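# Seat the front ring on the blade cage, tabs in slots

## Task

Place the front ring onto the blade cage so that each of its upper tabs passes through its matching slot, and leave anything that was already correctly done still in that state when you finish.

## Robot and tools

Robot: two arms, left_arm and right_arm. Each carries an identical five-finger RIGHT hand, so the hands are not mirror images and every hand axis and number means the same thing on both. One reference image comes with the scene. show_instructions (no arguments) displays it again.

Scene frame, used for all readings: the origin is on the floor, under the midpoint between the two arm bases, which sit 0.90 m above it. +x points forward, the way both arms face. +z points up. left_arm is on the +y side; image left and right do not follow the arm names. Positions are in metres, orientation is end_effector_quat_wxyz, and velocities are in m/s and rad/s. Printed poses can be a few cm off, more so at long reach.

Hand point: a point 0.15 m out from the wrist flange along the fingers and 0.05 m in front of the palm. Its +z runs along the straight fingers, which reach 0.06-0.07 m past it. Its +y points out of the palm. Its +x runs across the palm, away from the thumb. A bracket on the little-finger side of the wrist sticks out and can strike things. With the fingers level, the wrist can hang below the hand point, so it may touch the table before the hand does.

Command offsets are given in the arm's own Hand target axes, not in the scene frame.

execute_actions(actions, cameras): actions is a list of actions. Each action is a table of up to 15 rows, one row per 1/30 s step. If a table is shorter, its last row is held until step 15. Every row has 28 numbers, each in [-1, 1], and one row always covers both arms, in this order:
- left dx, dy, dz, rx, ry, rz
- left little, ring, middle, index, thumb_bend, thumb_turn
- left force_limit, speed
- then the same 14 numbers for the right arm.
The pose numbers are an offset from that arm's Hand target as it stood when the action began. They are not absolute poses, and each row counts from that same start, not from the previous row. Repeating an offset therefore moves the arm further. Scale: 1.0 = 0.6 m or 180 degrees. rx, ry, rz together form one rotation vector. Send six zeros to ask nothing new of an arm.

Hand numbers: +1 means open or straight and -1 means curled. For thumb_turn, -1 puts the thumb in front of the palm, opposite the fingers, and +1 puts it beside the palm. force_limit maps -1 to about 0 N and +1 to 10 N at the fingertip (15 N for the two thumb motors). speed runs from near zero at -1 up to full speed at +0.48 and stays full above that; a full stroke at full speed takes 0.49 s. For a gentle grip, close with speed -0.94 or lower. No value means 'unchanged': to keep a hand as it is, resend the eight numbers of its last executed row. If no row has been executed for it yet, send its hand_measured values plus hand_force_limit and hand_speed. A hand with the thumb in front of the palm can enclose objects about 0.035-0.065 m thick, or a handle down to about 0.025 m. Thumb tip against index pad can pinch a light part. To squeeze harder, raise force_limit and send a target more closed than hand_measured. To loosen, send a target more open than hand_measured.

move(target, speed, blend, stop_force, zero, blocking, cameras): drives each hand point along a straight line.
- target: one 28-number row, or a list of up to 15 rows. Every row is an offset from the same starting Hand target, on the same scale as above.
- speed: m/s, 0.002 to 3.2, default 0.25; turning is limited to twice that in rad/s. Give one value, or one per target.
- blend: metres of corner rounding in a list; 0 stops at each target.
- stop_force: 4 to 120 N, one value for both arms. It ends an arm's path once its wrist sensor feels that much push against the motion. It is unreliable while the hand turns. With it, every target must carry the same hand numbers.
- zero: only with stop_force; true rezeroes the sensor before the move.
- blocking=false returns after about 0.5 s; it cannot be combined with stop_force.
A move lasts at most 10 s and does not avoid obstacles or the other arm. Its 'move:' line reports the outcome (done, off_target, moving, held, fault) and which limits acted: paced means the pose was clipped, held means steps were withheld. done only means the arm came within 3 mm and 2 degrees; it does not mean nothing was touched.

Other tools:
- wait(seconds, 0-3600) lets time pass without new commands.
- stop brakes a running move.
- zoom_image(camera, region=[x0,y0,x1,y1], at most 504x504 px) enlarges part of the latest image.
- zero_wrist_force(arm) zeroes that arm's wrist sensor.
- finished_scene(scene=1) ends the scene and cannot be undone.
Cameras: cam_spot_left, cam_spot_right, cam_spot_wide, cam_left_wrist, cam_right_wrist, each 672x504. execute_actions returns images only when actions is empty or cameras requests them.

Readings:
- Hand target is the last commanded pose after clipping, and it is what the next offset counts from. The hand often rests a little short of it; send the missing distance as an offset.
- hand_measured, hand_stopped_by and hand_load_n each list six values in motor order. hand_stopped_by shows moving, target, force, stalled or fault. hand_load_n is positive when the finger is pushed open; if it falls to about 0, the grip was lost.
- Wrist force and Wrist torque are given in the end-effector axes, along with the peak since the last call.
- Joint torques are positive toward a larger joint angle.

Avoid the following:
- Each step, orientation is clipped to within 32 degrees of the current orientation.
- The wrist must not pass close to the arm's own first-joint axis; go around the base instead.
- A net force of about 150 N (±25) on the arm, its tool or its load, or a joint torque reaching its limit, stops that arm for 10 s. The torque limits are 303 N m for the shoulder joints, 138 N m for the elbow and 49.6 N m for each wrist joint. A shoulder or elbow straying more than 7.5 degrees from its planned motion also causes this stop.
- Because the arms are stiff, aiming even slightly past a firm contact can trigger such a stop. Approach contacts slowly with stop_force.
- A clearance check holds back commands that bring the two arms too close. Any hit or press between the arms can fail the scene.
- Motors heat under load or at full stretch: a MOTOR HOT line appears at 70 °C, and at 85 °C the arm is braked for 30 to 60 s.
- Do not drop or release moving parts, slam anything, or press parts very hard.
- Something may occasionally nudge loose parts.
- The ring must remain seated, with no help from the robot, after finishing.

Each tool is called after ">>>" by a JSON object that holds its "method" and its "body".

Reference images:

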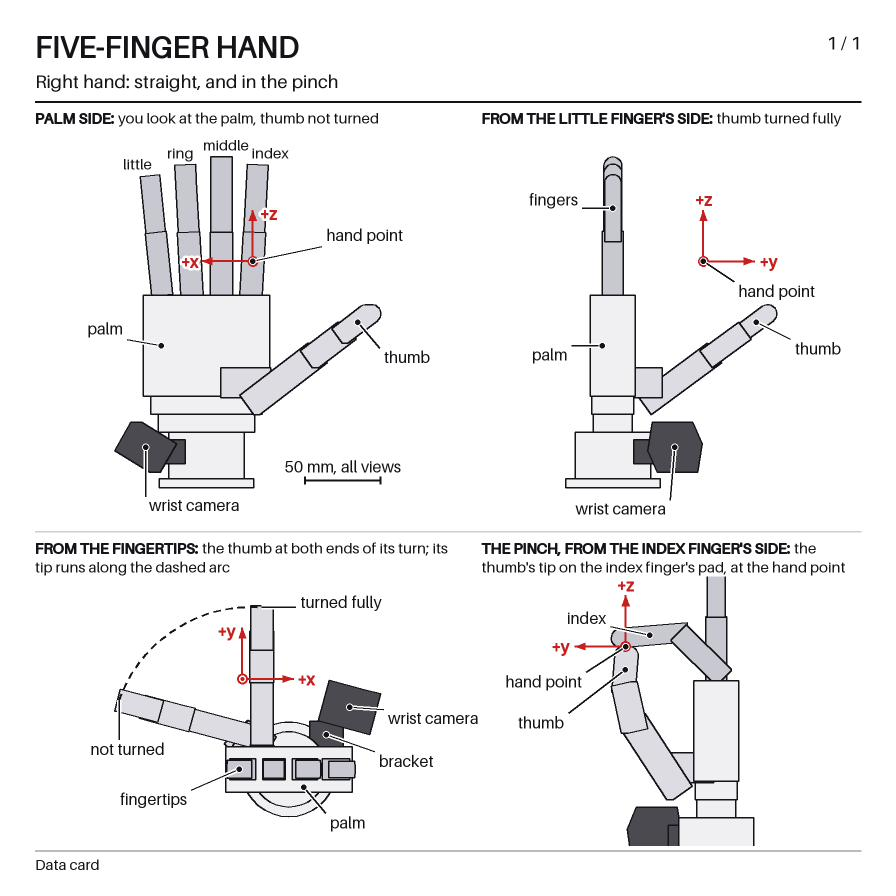

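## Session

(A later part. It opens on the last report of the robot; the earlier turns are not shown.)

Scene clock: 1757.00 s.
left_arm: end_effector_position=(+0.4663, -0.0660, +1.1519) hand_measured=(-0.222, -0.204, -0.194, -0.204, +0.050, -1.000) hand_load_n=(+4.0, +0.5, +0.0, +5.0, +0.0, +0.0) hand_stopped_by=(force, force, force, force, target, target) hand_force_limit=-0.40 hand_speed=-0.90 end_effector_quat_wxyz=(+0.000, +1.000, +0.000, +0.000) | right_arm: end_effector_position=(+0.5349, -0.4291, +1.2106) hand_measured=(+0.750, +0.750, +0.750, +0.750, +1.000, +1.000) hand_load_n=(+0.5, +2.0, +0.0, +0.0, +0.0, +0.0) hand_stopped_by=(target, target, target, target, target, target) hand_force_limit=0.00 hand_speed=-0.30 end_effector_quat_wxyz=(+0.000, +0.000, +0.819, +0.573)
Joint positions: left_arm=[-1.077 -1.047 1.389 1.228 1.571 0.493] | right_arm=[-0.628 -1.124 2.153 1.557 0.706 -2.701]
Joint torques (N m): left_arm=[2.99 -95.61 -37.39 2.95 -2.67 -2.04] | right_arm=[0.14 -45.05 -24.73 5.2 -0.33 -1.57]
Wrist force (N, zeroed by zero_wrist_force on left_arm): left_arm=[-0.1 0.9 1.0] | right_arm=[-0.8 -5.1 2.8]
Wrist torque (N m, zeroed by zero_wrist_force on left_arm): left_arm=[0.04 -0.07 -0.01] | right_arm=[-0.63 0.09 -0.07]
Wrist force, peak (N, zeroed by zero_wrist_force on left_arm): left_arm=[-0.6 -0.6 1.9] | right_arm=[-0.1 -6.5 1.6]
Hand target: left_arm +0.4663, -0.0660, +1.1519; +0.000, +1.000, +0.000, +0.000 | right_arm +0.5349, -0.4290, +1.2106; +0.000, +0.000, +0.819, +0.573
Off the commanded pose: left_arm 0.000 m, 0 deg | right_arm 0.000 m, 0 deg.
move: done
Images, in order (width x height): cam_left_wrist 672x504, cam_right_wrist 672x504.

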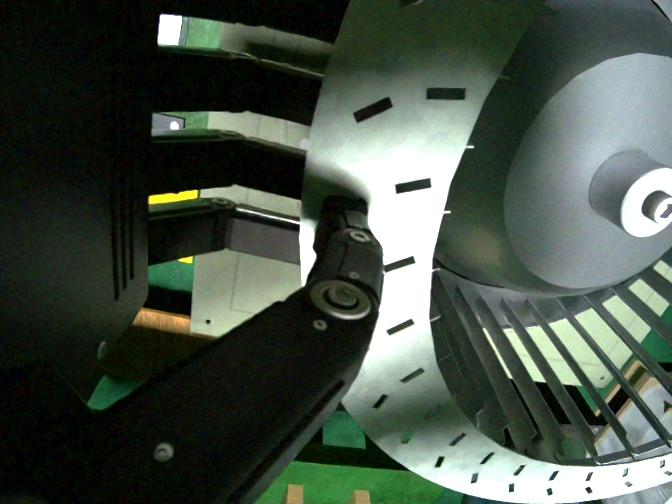

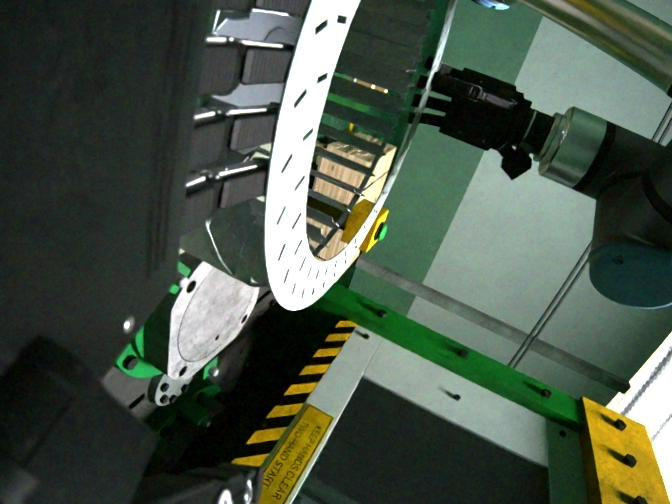

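>>> {"method": "execute_actions", "body": {"actions": [], "cameras": ["cam_spot_wide", "cam_spot_left", "cam_spot_right", "cam_right_wrist"]}}

>>> {"method": "zoom_image", "body": {"camera": "cam_spot_wide", "region": [330, 210, 370, 250]}}

>>> {"method": "zoom_image", "body": {"camera": "cam_spot_wide", "region": [360, 210, 400, 250]}}

>>> {"method": "zoom_image", "body": {"camera": "cam_spot_wide", "region": [345, 235, 385, 275]}}

>>> {"method": "zoom_image", "body": {"camera": "cam_right_wrist", "region": [150, 180, 330, 320]}}

Scene clock: 1799.17 s.
left_arm: end_effector_position=(+0.4663, -0.0660, +1.1519) hand_measured=(-0.222, -0.204, -0.194, -0.204, +0.050, -1.000) hand_load_n=(+3.5, +1.0, +0.0, +5.5, +0.0, +0.0) hand_stopped_by=(force, force, force, force, target, target) hand_force_limit=-0.40 hand_speed=-0.90 end_effector_quat_wxyz=(+0.000, +1.000, +0.000, +0.000) | right_arm: end_effector_position=(+0.5349, -0.4290, +1.2106) hand_measured=(+0.750, +0.750, +0.750, +0.750, +1.000, +1.000) hand_load_n=(+0.5, +2.0, +0.5, +0.0, +0.0, +0.0) hand_stopped_by=(target, target, target, target, target, target) hand_force_limit=0.00 hand_speed=-0.30 end_effector_quat_wxyz=(+0.000, +0.000, +0.819, +0.573)
Joint positions: left_arm=[-1.077 -1.047 1.389 1.228 1.571 0.493] | right_arm=[-0.628 -1.124 2.153 1.557 0.706 -2.701]
Joint velocities: within noise
Joint torques (N m): left_arm=[10.36 -83.88 -31.12 3.39 -2.38 -2.09] | right_arm=[7.61 -64.67 -9.6 1.77 -2.35 2.9]
Wrist force (N, zeroed by zero_wrist_force on left_arm): left_arm=[0.2 0.6 0.8] | right_arm=[-0.6 -4.8 3.2]
Wrist torque (N m, zeroed by zero_wrist_force on left_arm): left_arm=[0.01 -0.09 0.00] | right_arm=[-0.64 0.03 -0.05]
Wrist force, peak (N, zeroed by zero_wrist_force on left_arm): left_arm=[-0.6 1.5 1.8] | right_arm=[-0.3 -5.9 3.4]
Hand target: left_arm +0.4663, -0.0660, +1.1519; +0.000, +1.000, +0.000, +0.000 | right_arm +0.5349, -0.4290, +1.2106; +0.000, +0.000, +0.819, +0.573
Off the commanded pose: left_arm 0.000 m, 0 deg | right_arm 0.000 m, 0 deg.
Images, in order (width x height): cam_spot_left 672x504, cam_spot_right 672x504, cam_spot_wide 672x504, cam_right_wrist 672x504.

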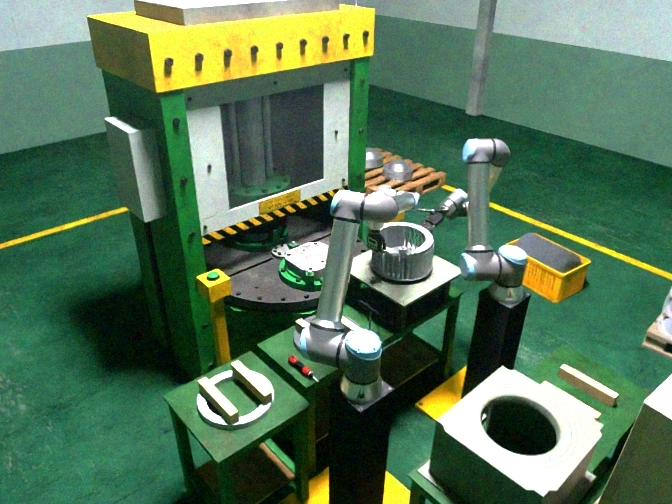

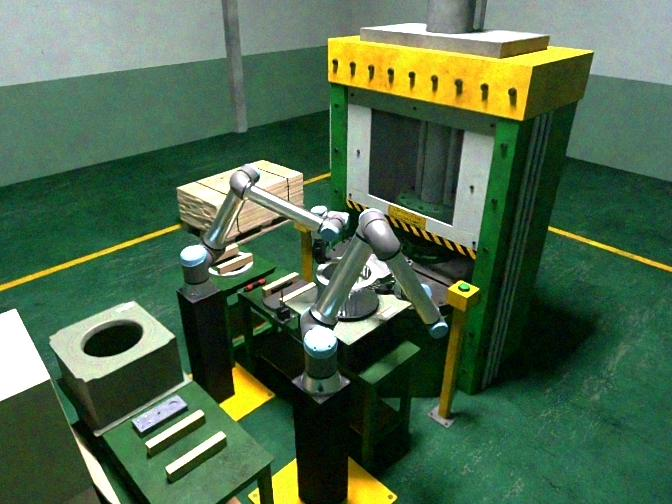

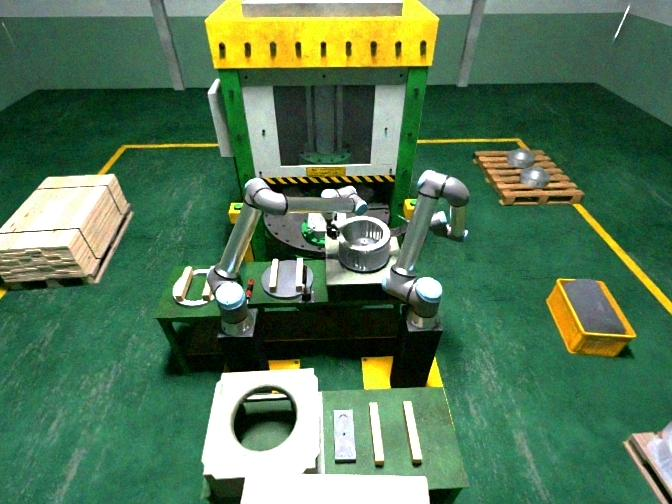

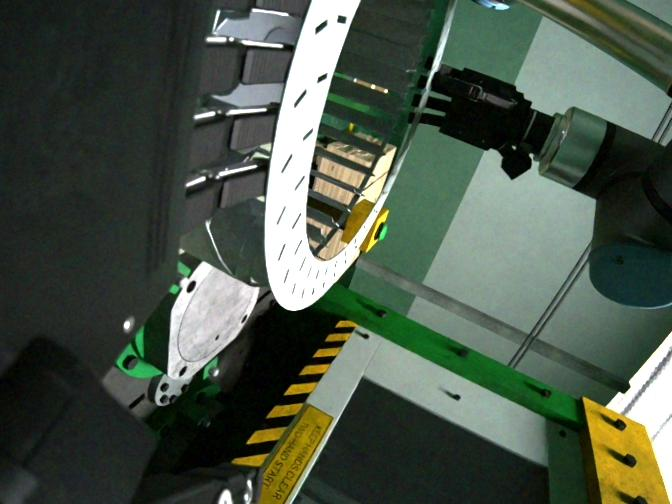

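Scaled by 12.600.

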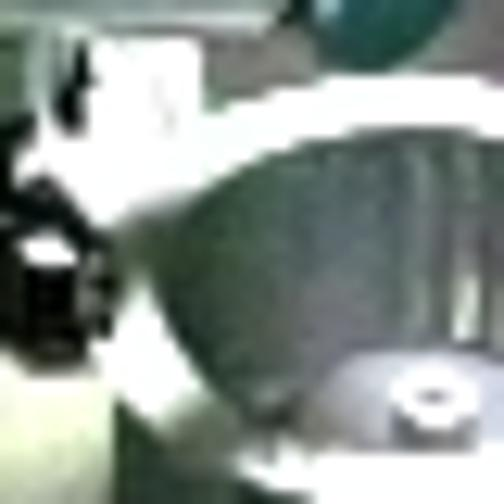

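Scaled by 12.600.

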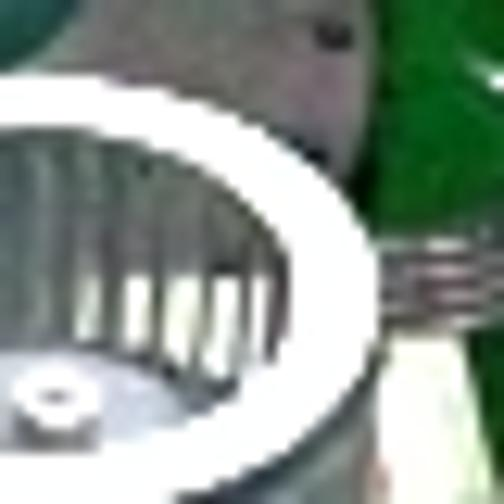

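Scaled by 12.600.

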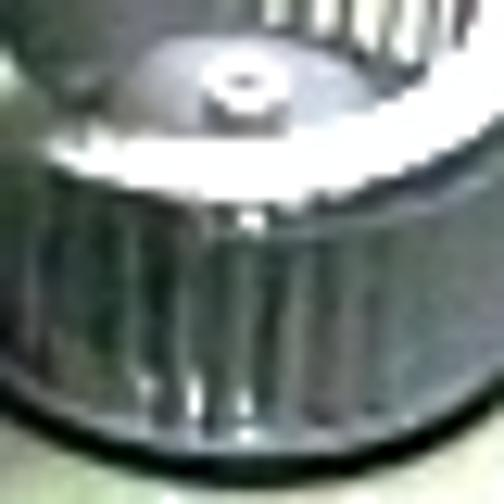

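Scaled by 2.800 from the camera's image (finer frame: 960x720).

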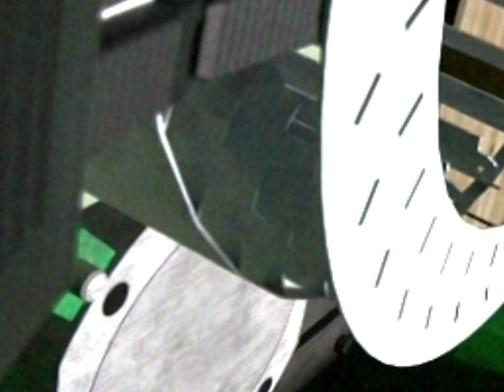

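>>> {"method": "zoom_image", "body": {"camera": "cam_spot_right", "region": [310, 255, 350, 295]}}

>>> {"method": "zoom_image", "body": {"camera": "cam_spot_right", "region": [345, 255, 385, 295]}}

>>> {"method": "zoom_image", "body": {"camera": "cam_spot_left", "region": [365, 225, 405, 265]}}

>>> {"method": "zoom_image", "body": {"camera": "cam_spot_left", "region": [400, 225, 440, 265]}}

Scaled by 12.600.

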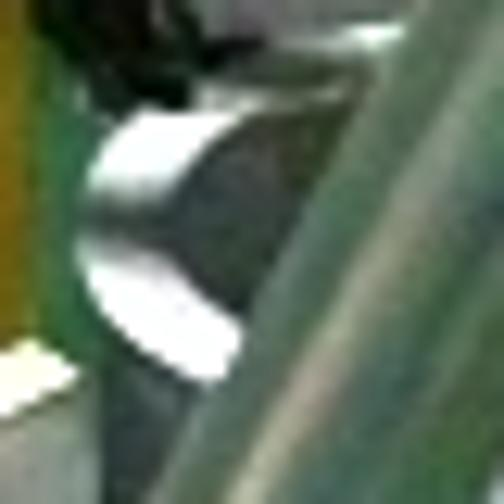

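Scaled by 12.600.

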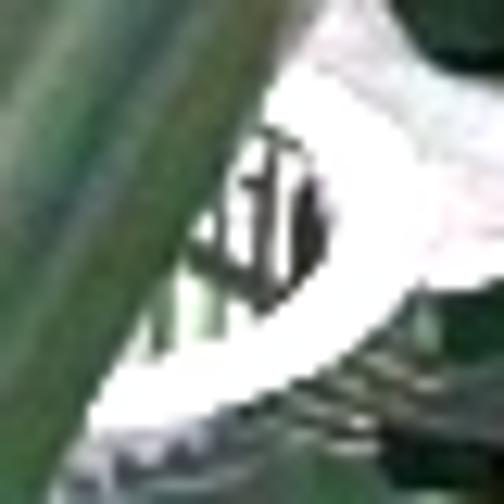

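Scaled by 12.600.

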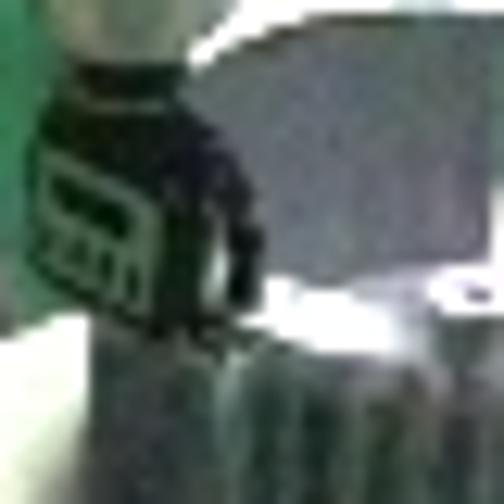

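Scaled by 12.600.

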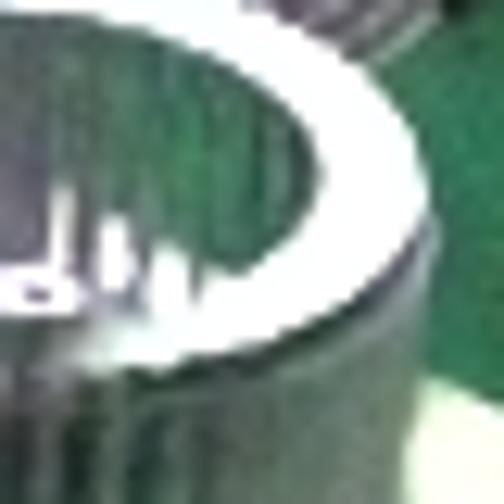

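>>> {"method": "move", "body": {"target": [-0.0083,0.0117,0,0,0,0, -0.4,-0.4,-0.4,-0.4,0.05,-1, -0.4, -0.9, 0.0083,-0.0165,-0.0064,0,0,0, 0.75,0.75,0.75,0.75,1,1, 0, -0.3], "speed": 0.01, "cameras": ["cam_spot_wide", "cam_spot_left", "cam_spot_right", "cam_right_wrist", "cam_left_wrist"]}}

>>> {"method": "zoom_image", "body": {"camera": "cam_spot_left", "region": [400, 225, 440, 265]}}

>>> {"method": "zoom_image", "body": {"camera": "cam_spot_wide", "region": [360, 210, 400, 250]}}

>>> {"method": "zoom_image", "body": {"camera": "cam_spot_right", "region": [310, 255, 350, 295]}}

>>> {"method": "zoom_image", "body": {"camera": "cam_right_wrist", "region": [150, 180, 330, 320]}}

>>> {"method": "zoom_image", "body": {"camera": "cam_left_wrist", "region": [400, 284, 672, 504]}}

>>> {"method": "zoom_image", "body": {"camera": "cam_left_wrist", "region": [370, 60, 540, 300]}}

Scene clock: 1832.07 s.
left_arm: end_effector_position=(+0.4612, -0.0731, +1.1519) hand_measured=(-0.222, -0.204, -0.194, -0.204, +0.050, -1.000) hand_load_n=(+3.5, +1.0, +0.0, +5.5, +0.0, -0.5) hand_stopped_by=(force, force, force, force, target, target) hand_force_limit=-0.40 hand_speed=-0.90 end_effector_quat_wxyz=(+0.000, +1.000, +0.000, +0.000) | right_arm: end_effector_position=(+0.5299, -0.4361, +1.2025) hand_measured=(+0.750, +0.750, +0.750, +0.750, +1.000, +1.000) hand_load_n=(+0.0, +1.5, +0.0, +0.0, +0.0, +0.0) hand_stopped_by=(target, target, target, target, target, target) hand_force_limit=0.00 hand_speed=-0.30 end_effector_quat_wxyz=(+0.000, +0.000, +0.819, +0.573)
Joint positions: left_arm=[-1.087 -1.043 1.384 1.23 1.571 0.483] | right_arm=[-0.645 -1.113 2.162 1.548 0.721 -2.715]
Joint torques (N m): left_arm=[-7.7 -77.43 -41.3 5.74 -2.11 -0.92] | right_arm=[0.03 -53.35 -12.22 2.21 0.13 -1.73]
Wrist force (N, zeroed by zero_wrist_force on left_arm): left_arm=[-0.3 -0.8 0.9] | right_arm=[-0.3 -5.8 1.1]
Wrist torque (N m, zeroed by zero_wrist_force on left_arm): left_arm=[0.09 -0.04 0.20] | right_arm=[-0.58 0.10 -0.08]
Wrist force, peak (N, zeroed by zero_wrist_force on left_arm): left_arm=[-0.5 1.3 1.9] | right_arm=[-0.5 -5.8 3.3]
Hand target: left_arm +0.4613, -0.0730, +1.1519; +0.000, +1.000, +0.000, +0.000 | right_arm +0.5299, -0.4360, +1.2026; +0.000, +0.000, +0.819, +0.573
Off the commanded pose: left_arm 0.000 m, 0 deg | right_arm 0.000 m, 0 deg.
move: done

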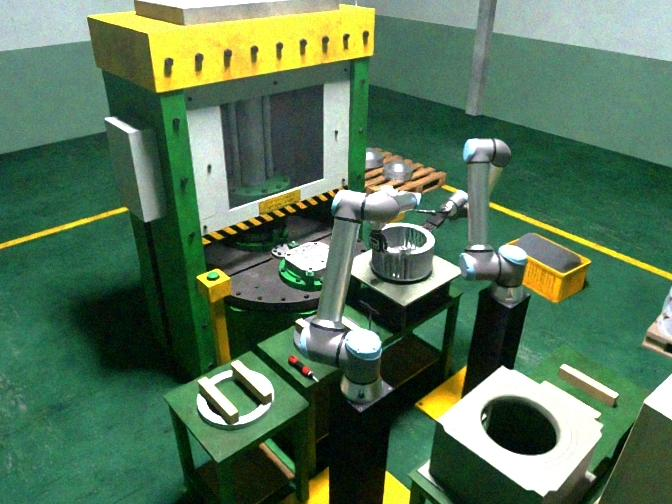

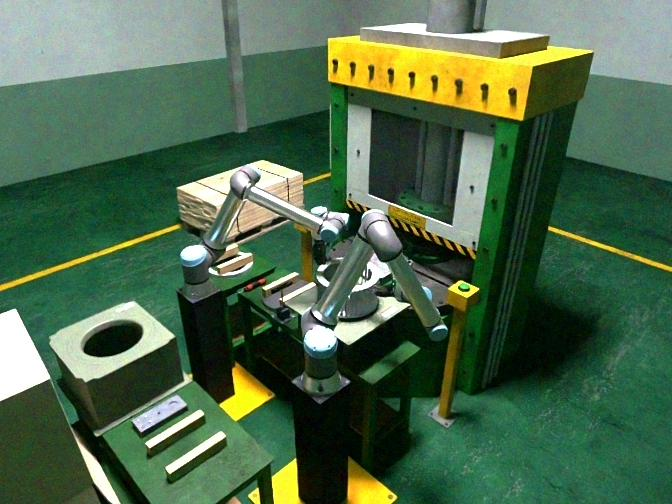

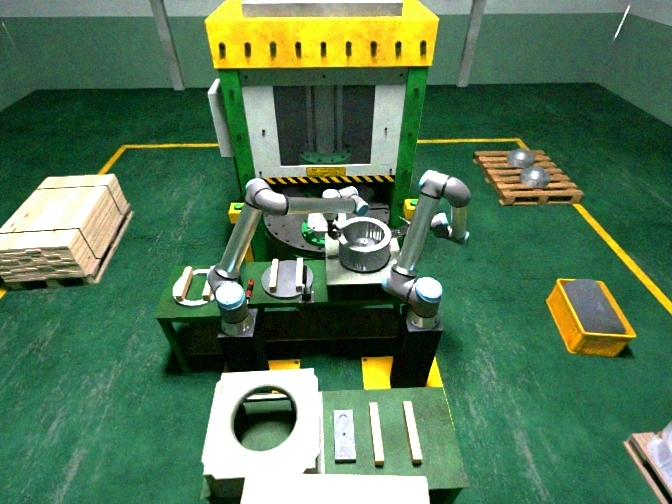

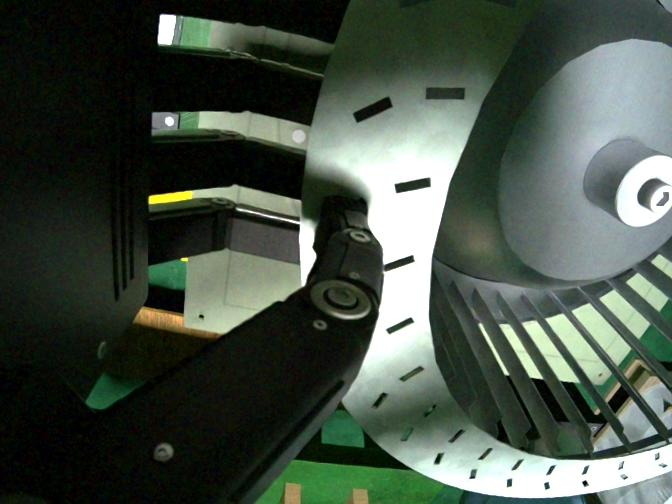

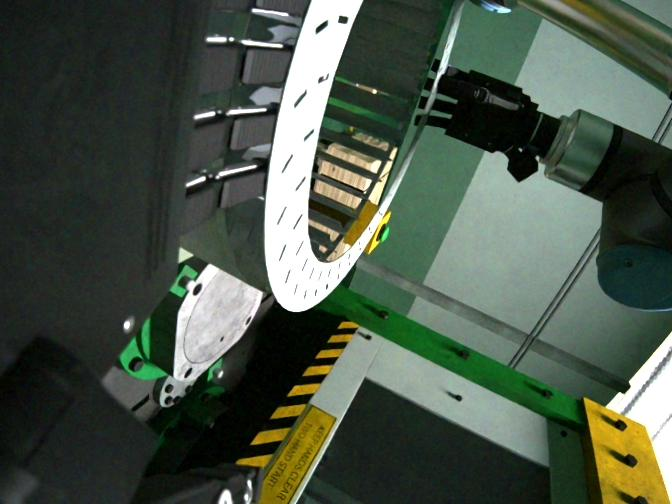

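Scaled by 12.600.

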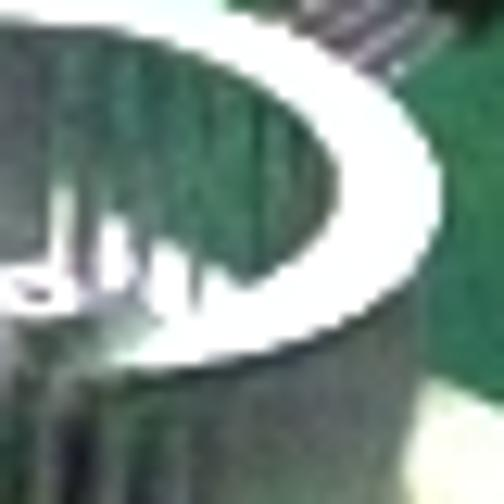

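Scaled by 12.600.

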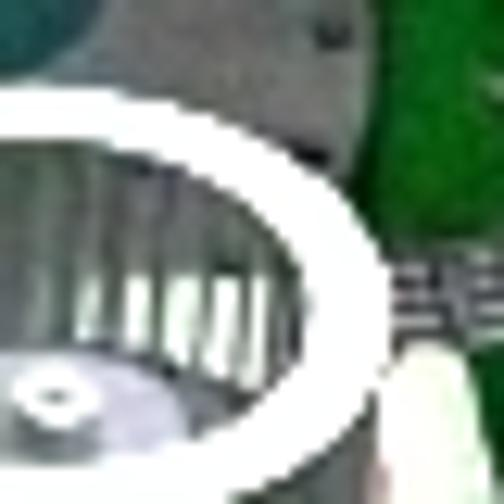

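Scaled by 12.600.

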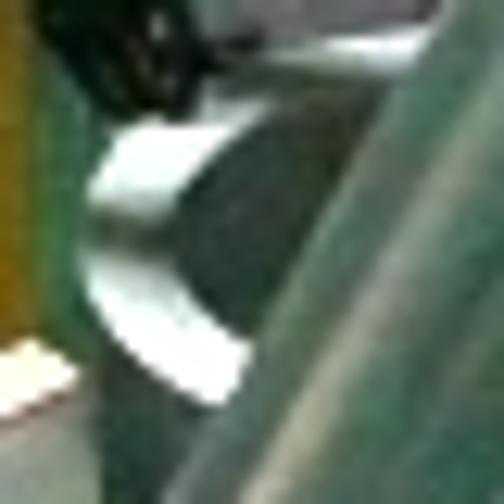

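Scaled by 2.800 from the camera's image (finer frame: 960x720).

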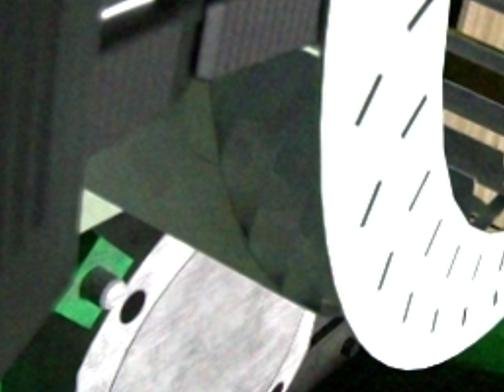

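Scaled by 1.853 from the camera's image (finer frame: 960x720).

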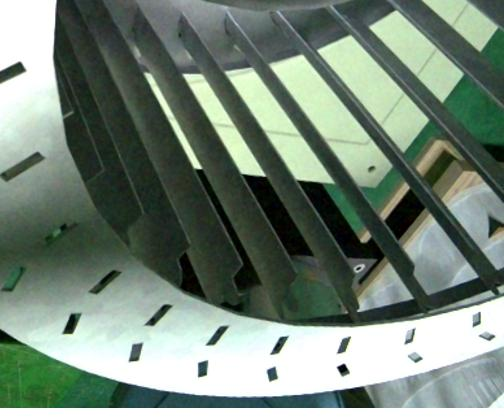

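Scaled by 2.100 from the camera's image (finer frame: 960x720).

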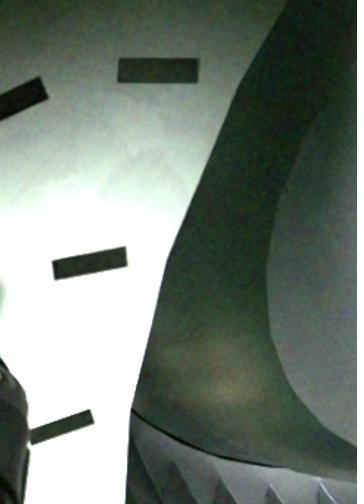

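>>> {"method": "move", "body": {"target": [-0.0201,0.00465,0,0,0,-0.02167, -0.4,-0.4,-0.4,-0.4,0.05,-1, -0.4, -0.9, -0.02505,0.00167,0.00459,0,0.02036,-0.00741, 0.75,0.75,0.75,0.75,1,1, 0, -0.3], "speed": 0.01, "cameras": ["cam_right_wrist", "cam_left_wrist", "cam_spot_wide", "cam_spot_left"]}}

>>> {"method": "zoom_image", "body": {"camera": "cam_left_wrist", "region": [552, 404, 672, 494]}}

>>> {"method": "zoom_image", "body": {"camera": "cam_left_wrist", "region": [440, 394, 560, 484]}}

>>> {"method": "zoom_image", "body": {"camera": "cam_right_wrist", "region": [240, 120, 400, 320]}}

>>> {"method": "zoom_image", "body": {"camera": "cam_right_wrist", "region": [180, 0, 360, 200]}}

Scene clock: 1866.87 s.
left_arm: end_effector_position=(+0.4492, -0.0758, +1.1519) hand_measured=(-0.222, -0.204, -0.194, -0.204, +0.050, -1.000) hand_load_n=(+3.5, +1.5, +0.0, +5.0, -0.5, +0.0) hand_stopped_by=(force, force, force, force, target, target) hand_force_limit=-0.40 hand_speed=-0.90 end_effector_quat_wxyz=(+0.000, +0.999, +0.035, +0.000) | right_arm: end_effector_position=(+0.5450, -0.4331, +1.2026) hand_measured=(+0.750, +0.750, +0.750, +0.750, +1.000, +1.000) hand_load_n=(+0.0, +1.5, +0.0, +0.0, +0.0, +0.0) hand_stopped_by=(target, target, target, target, target, target) hand_force_limit=0.00 hand_speed=-0.30 end_effector_quat_wxyz=(-0.019, -0.028, +0.819, +0.573)
Joint positions: left_arm=[-1.108 -1.059 1.409 1.221 1.572 0.394] | right_arm=[-0.604 -1.08 2.101 1.592 0.745 -2.736]
Joint torques (N m): left_arm=[-12.16 -89.25 -32.83 2.7 2.31 0.94] | right_arm=[0.74 -57 -15.97 5.09 0.84 -2.64]
Wrist force (N, zeroed by zero_wrist_force on left_arm): left_arm=[0.1 0.0 0.9] | right_arm=[-0.1 -5.2 2.0]
Wrist torque (N m, zeroed by zero_wrist_force on left_arm): left_arm=[0.05 -0.05 0.10] | right_arm=[-0.61 0.07 -0.05]
Wrist force, peak (N, zeroed by zero_wrist_force on left_arm): left_arm=[-0.4 -1.4 1.6] | right_arm=[-0.8 -6.4 1.7]
Hand target: left_arm +0.4492, -0.0758, +1.1519; +0.000, +0.999, +0.034, +0.000 | right_arm +0.5450, -0.4331, +1.2026; -0.019, -0.028, +0.819, +0.573
Off the commanded pose: left_arm 0.000 m, 0 deg | right_arm 0.000 m, 0 deg.
move: done
Images, in order (width x height): cam_spot_left 672x504, cam_spot_wide 672x504, cam_left_wrist 672x504, cam_right_wrist 672x504.

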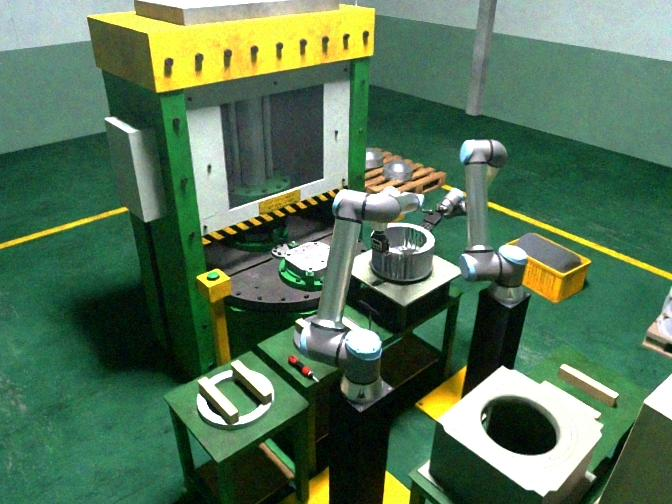

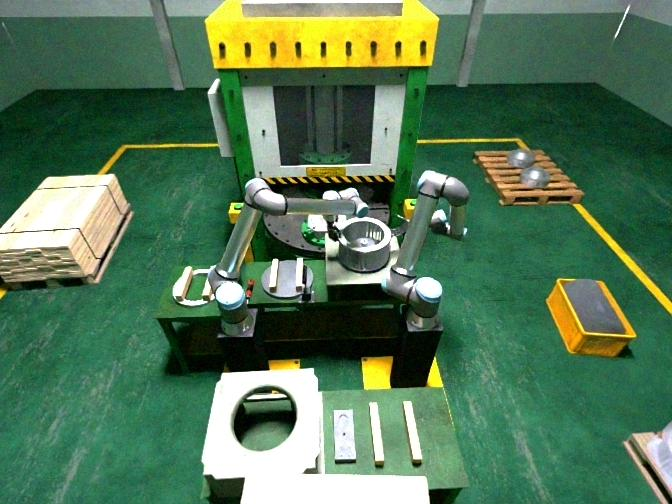

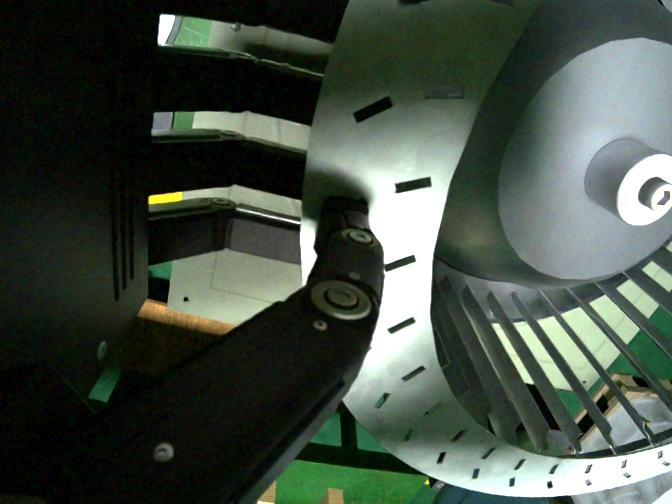

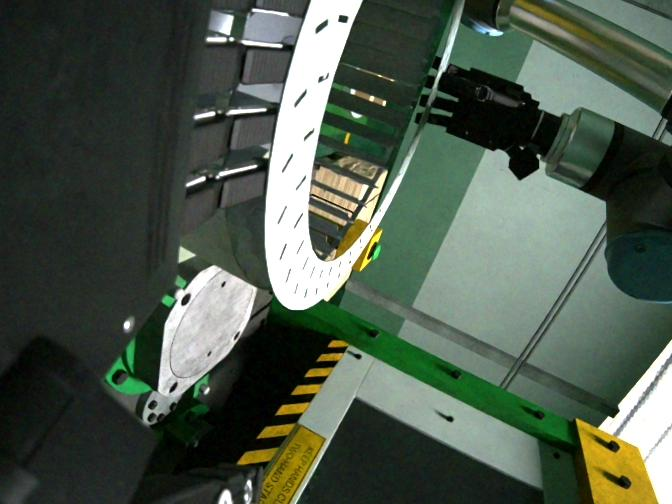

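Scaled by 4.200 from the camera's image (finer frame: 960x720).

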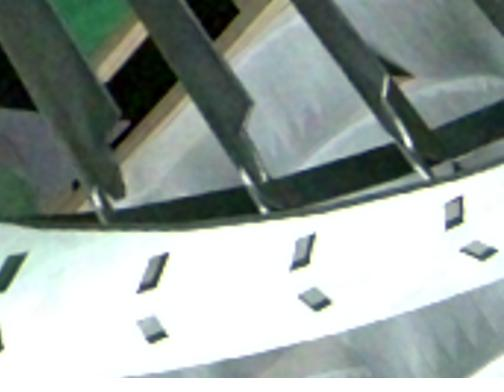

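Scaled by 4.200 from the camera's image (finer frame: 960x720).

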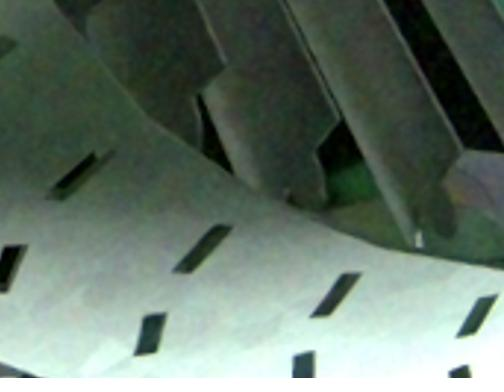

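Scaled by 2.520 from the camera's image (finer frame: 960x720).

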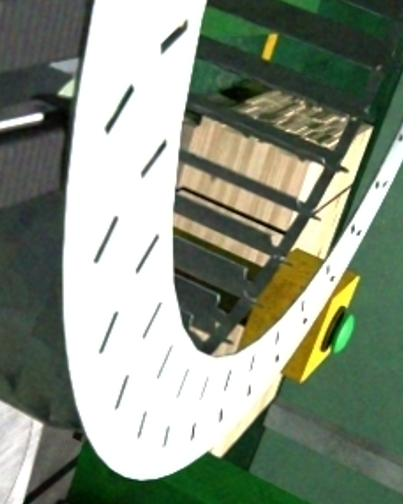

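Scaled by 2.520 from the camera's image (finer frame: 960x720).

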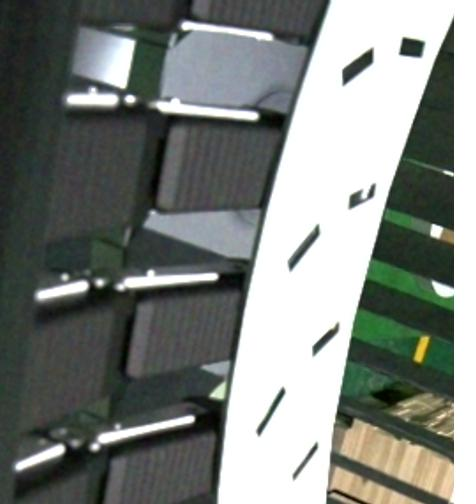

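>>> {"method": "move", "body": {"target": [0,0,0,0,0,0, -0.4,-0.4,-0.4,-0.4,0.05,-1, -0.4, -0.9, 0,-0.0034,-0.0094,0,0,0, 0.75,0.75,0.75,0.75,1,1, 0, -0.3], "speed": 0.01, "cameras": ["cam_right_wrist"]}}

>>> {"method": "zoom_image", "body": {"camera": "cam_right_wrist", "region": [180, 0, 360, 200]}}

Scene clock: 1885.10 s.
left_arm: end_effector_position=(+0.4492, -0.0758, +1.1519) hand_measured=(-0.222, -0.204, -0.194, -0.204, +0.050, -1.000) hand_load_n=(+3.0, +1.0, +0.0, +5.0, +0.0, -0.5) hand_stopped_by=(force, force, force, force, target, target) hand_force_limit=-0.40 hand_speed=-0.90 end_effector_quat_wxyz=(+0.000, +0.999, +0.034, +0.000) | right_arm: end_effector_position=(+0.5454, -0.4392, +1.2026) hand_measured=(+0.750, +0.750, +0.750, +0.750, +1.000, +1.000) hand_load_n=(+0.0, +2.0, +0.5, +0.0, +0.0, +0.0) hand_stopped_by=(target, target, target, target, target, target) hand_force_limit=0.00 hand_speed=-0.30 end_effector_quat_wxyz=(-0.019, -0.028, +0.819, +0.573)
Joint positions: left_arm=[-1.108 -1.059 1.409 1.221 1.572 0.394] | right_arm=[-0.613 -1.078 2.097 1.598 0.752 -2.743]
Joint torques (N m): left_arm=[13.39 -78.7 -40.44 5.82 -2.25 1.48] | right_arm=[-1.59 -48.56 -24.09 5.47 0.21 -2.06]
Wrist force (N, zeroed by zero_wrist_force on left_arm): left_arm=[-0.3 1.0 0.8] | right_arm=[-0.4 -5.5 3.0]
Wrist torque (N m, zeroed by zero_wrist_force on left_arm): left_arm=[0.09 -0.03 0.14] | right_arm=[-0.72 0.03 -0.05]
Wrist force, peak (N, zeroed by zero_wrist_force on left_arm): left_arm=[-0.4 1.4 1.8] | right_arm=[-0.2 -5.9 3.1]
Hand target: left_arm +0.4492, -0.0758, +1.1519; +0.000, +0.999, +0.034, +0.000 | right_arm +0.5454, -0.4391, +1.2026; -0.019, -0.028, +0.819, +0.573
Off the commanded pose: left_arm 0.000 m, 0 deg | right_arm 0.000 m, 0 deg.
move: done

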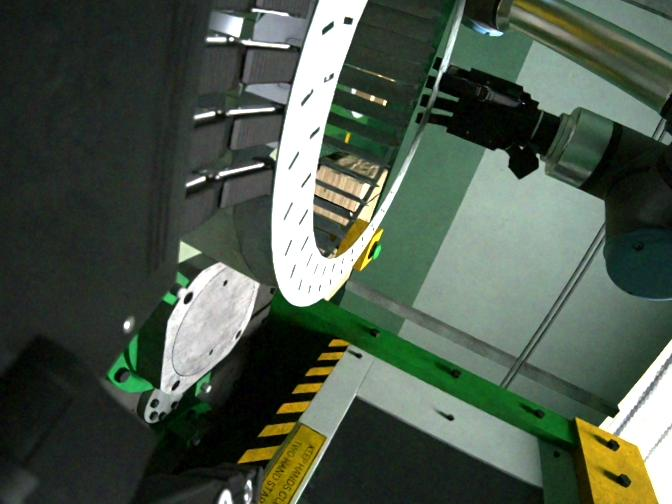

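Scaled by 2.520 from the camera's image (finer frame: 960x720).

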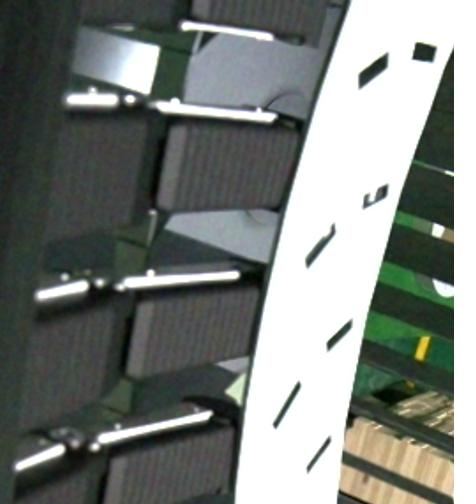

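>>> {"method": "move", "body": {"target": [0,0,0,0,0,0, -0.4,-0.4,-0.4,-0.4,0.05,-1, -0.4, -0.9, 0,-0.0125,0.0046,0,0,0, 0.75,0.75,0.75,0.75,1,1, 0, -0.3], "speed": 0.01, "stop_force": 4, "cameras": ["cam_right_wrist", "cam_spot_wide", "cam_spot_left"]}}

>>> {"method": "zoom_image", "body": {"camera": "cam_right_wrist", "region": [240, 0, 400, 160]}}

>>> {"method": "zoom_image", "body": {"camera": "cam_spot_wide", "region": [345, 225, 400, 280]}}

>>> {"method": "zoom_image", "body": {"camera": "cam_spot_left", "region": [390, 225, 445, 280]}}

Scene clock: 1900.63 s.
left_arm: end_effector_position=(+0.4492, -0.0758, +1.1519) hand_measured=(-0.222, -0.204, -0.194, -0.204, +0.050, -1.000) hand_load_n=(+2.5, +1.5, +1.0, +5.0, +0.0, +0.0) hand_stopped_by=(force, force, force, force, target, target) hand_force_limit=-0.40 hand_speed=-0.90 end_effector_quat_wxyz=(+0.000, +0.999, +0.034, +0.000) | right_arm: end_effector_position=(+0.5454, -0.4390, +1.1946) hand_measured=(+0.750, +0.750, +0.750, +0.750, +1.000, +1.000) hand_load_n=(+0.0, +1.5, +0.0, +0.0, +0.0, +0.0) hand_stopped_by=(target, target, target, target, target, target) hand_force_limit=0.00 hand_speed=-0.30 end_effector_quat_wxyz=(-0.019, -0.028, +0.819, +0.573)
Joint positions: left_arm=[-1.108 -1.059 1.409 1.221 1.572 0.394] | right_arm=[-0.613 -1.065 2.099 1.583 0.752 -2.742]
Joint torques (N m): left_arm=[14.34 -78.62 -30.73 5.64 -1.85 1.34] | right_arm=[8.67 -70.91 -14.29 6.75 -2.74 3]
Wrist force (N, zeroed by zero_wrist_force on left_arm): left_arm=[-0.2 0.5 1.1] | right_arm=[-0.1 -4.7 2.2]
Wrist torque (N m, zeroed by zero_wrist_force on left_arm): left_arm=[0.02 -0.05 0.15] | right_arm=[-0.62 0.08 -0.01]
Wrist force, peak (N, zeroed by zero_wrist_force on left_arm): left_arm=[-0.6 1.3 1.7] | right_arm=[-0.8 -5.7 3.3]
Hand target: left_arm +0.4492, -0.0758, +1.1519; +0.000, +0.999, +0.034, +0.000 | right_arm +0.5454, -0.4391, +1.1946; -0.019, -0.028, +0.819, +0.573
Off the commanded pose: left_arm 0.000 m, 0 deg | right_arm 0.000 m, 0 deg.
move: done
Images, in order (width x height): cam_spot_left 672x504, cam_spot_wide 672x504, cam_right_wrist 672x504.

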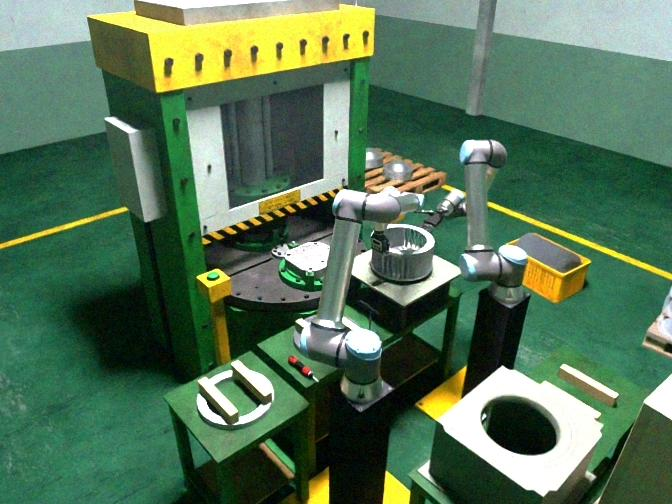

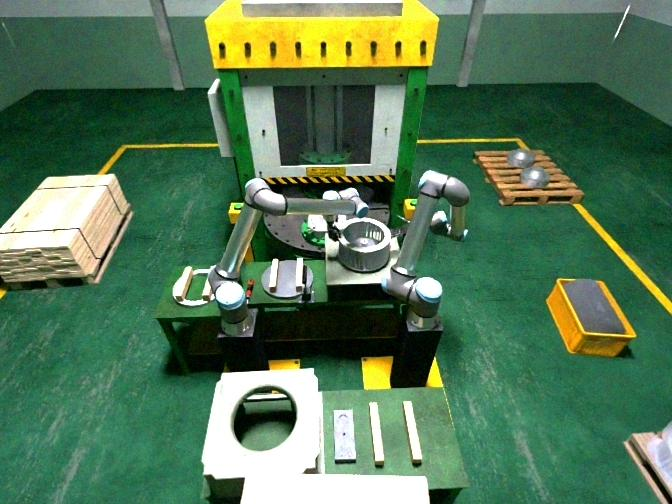

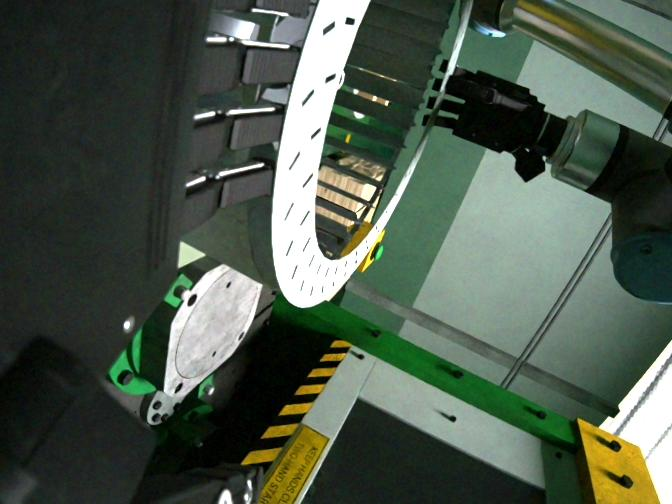

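Scaled by 3.150 from the camera's image (finer frame: 960x720).

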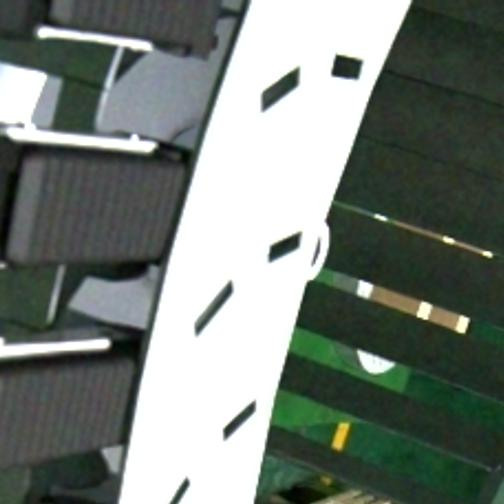

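Scaled by 9.164.

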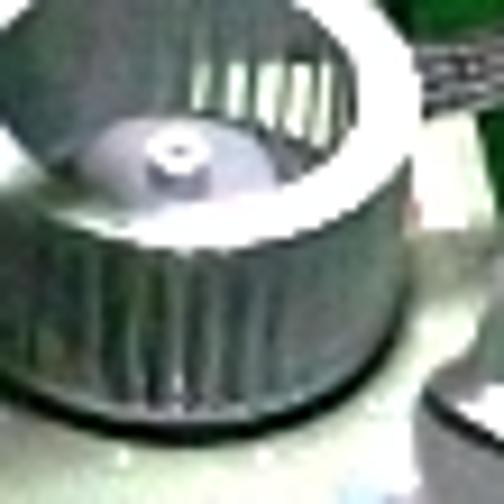

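Scaled by 9.164.

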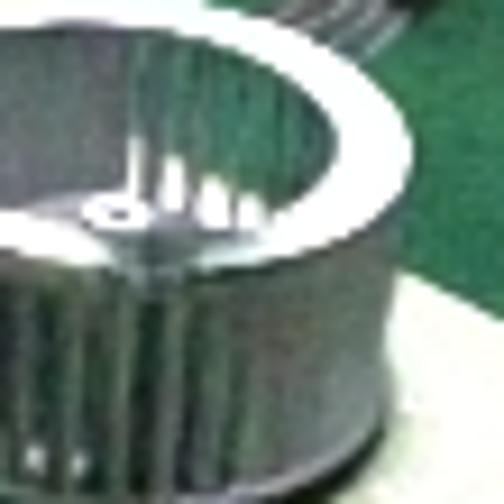

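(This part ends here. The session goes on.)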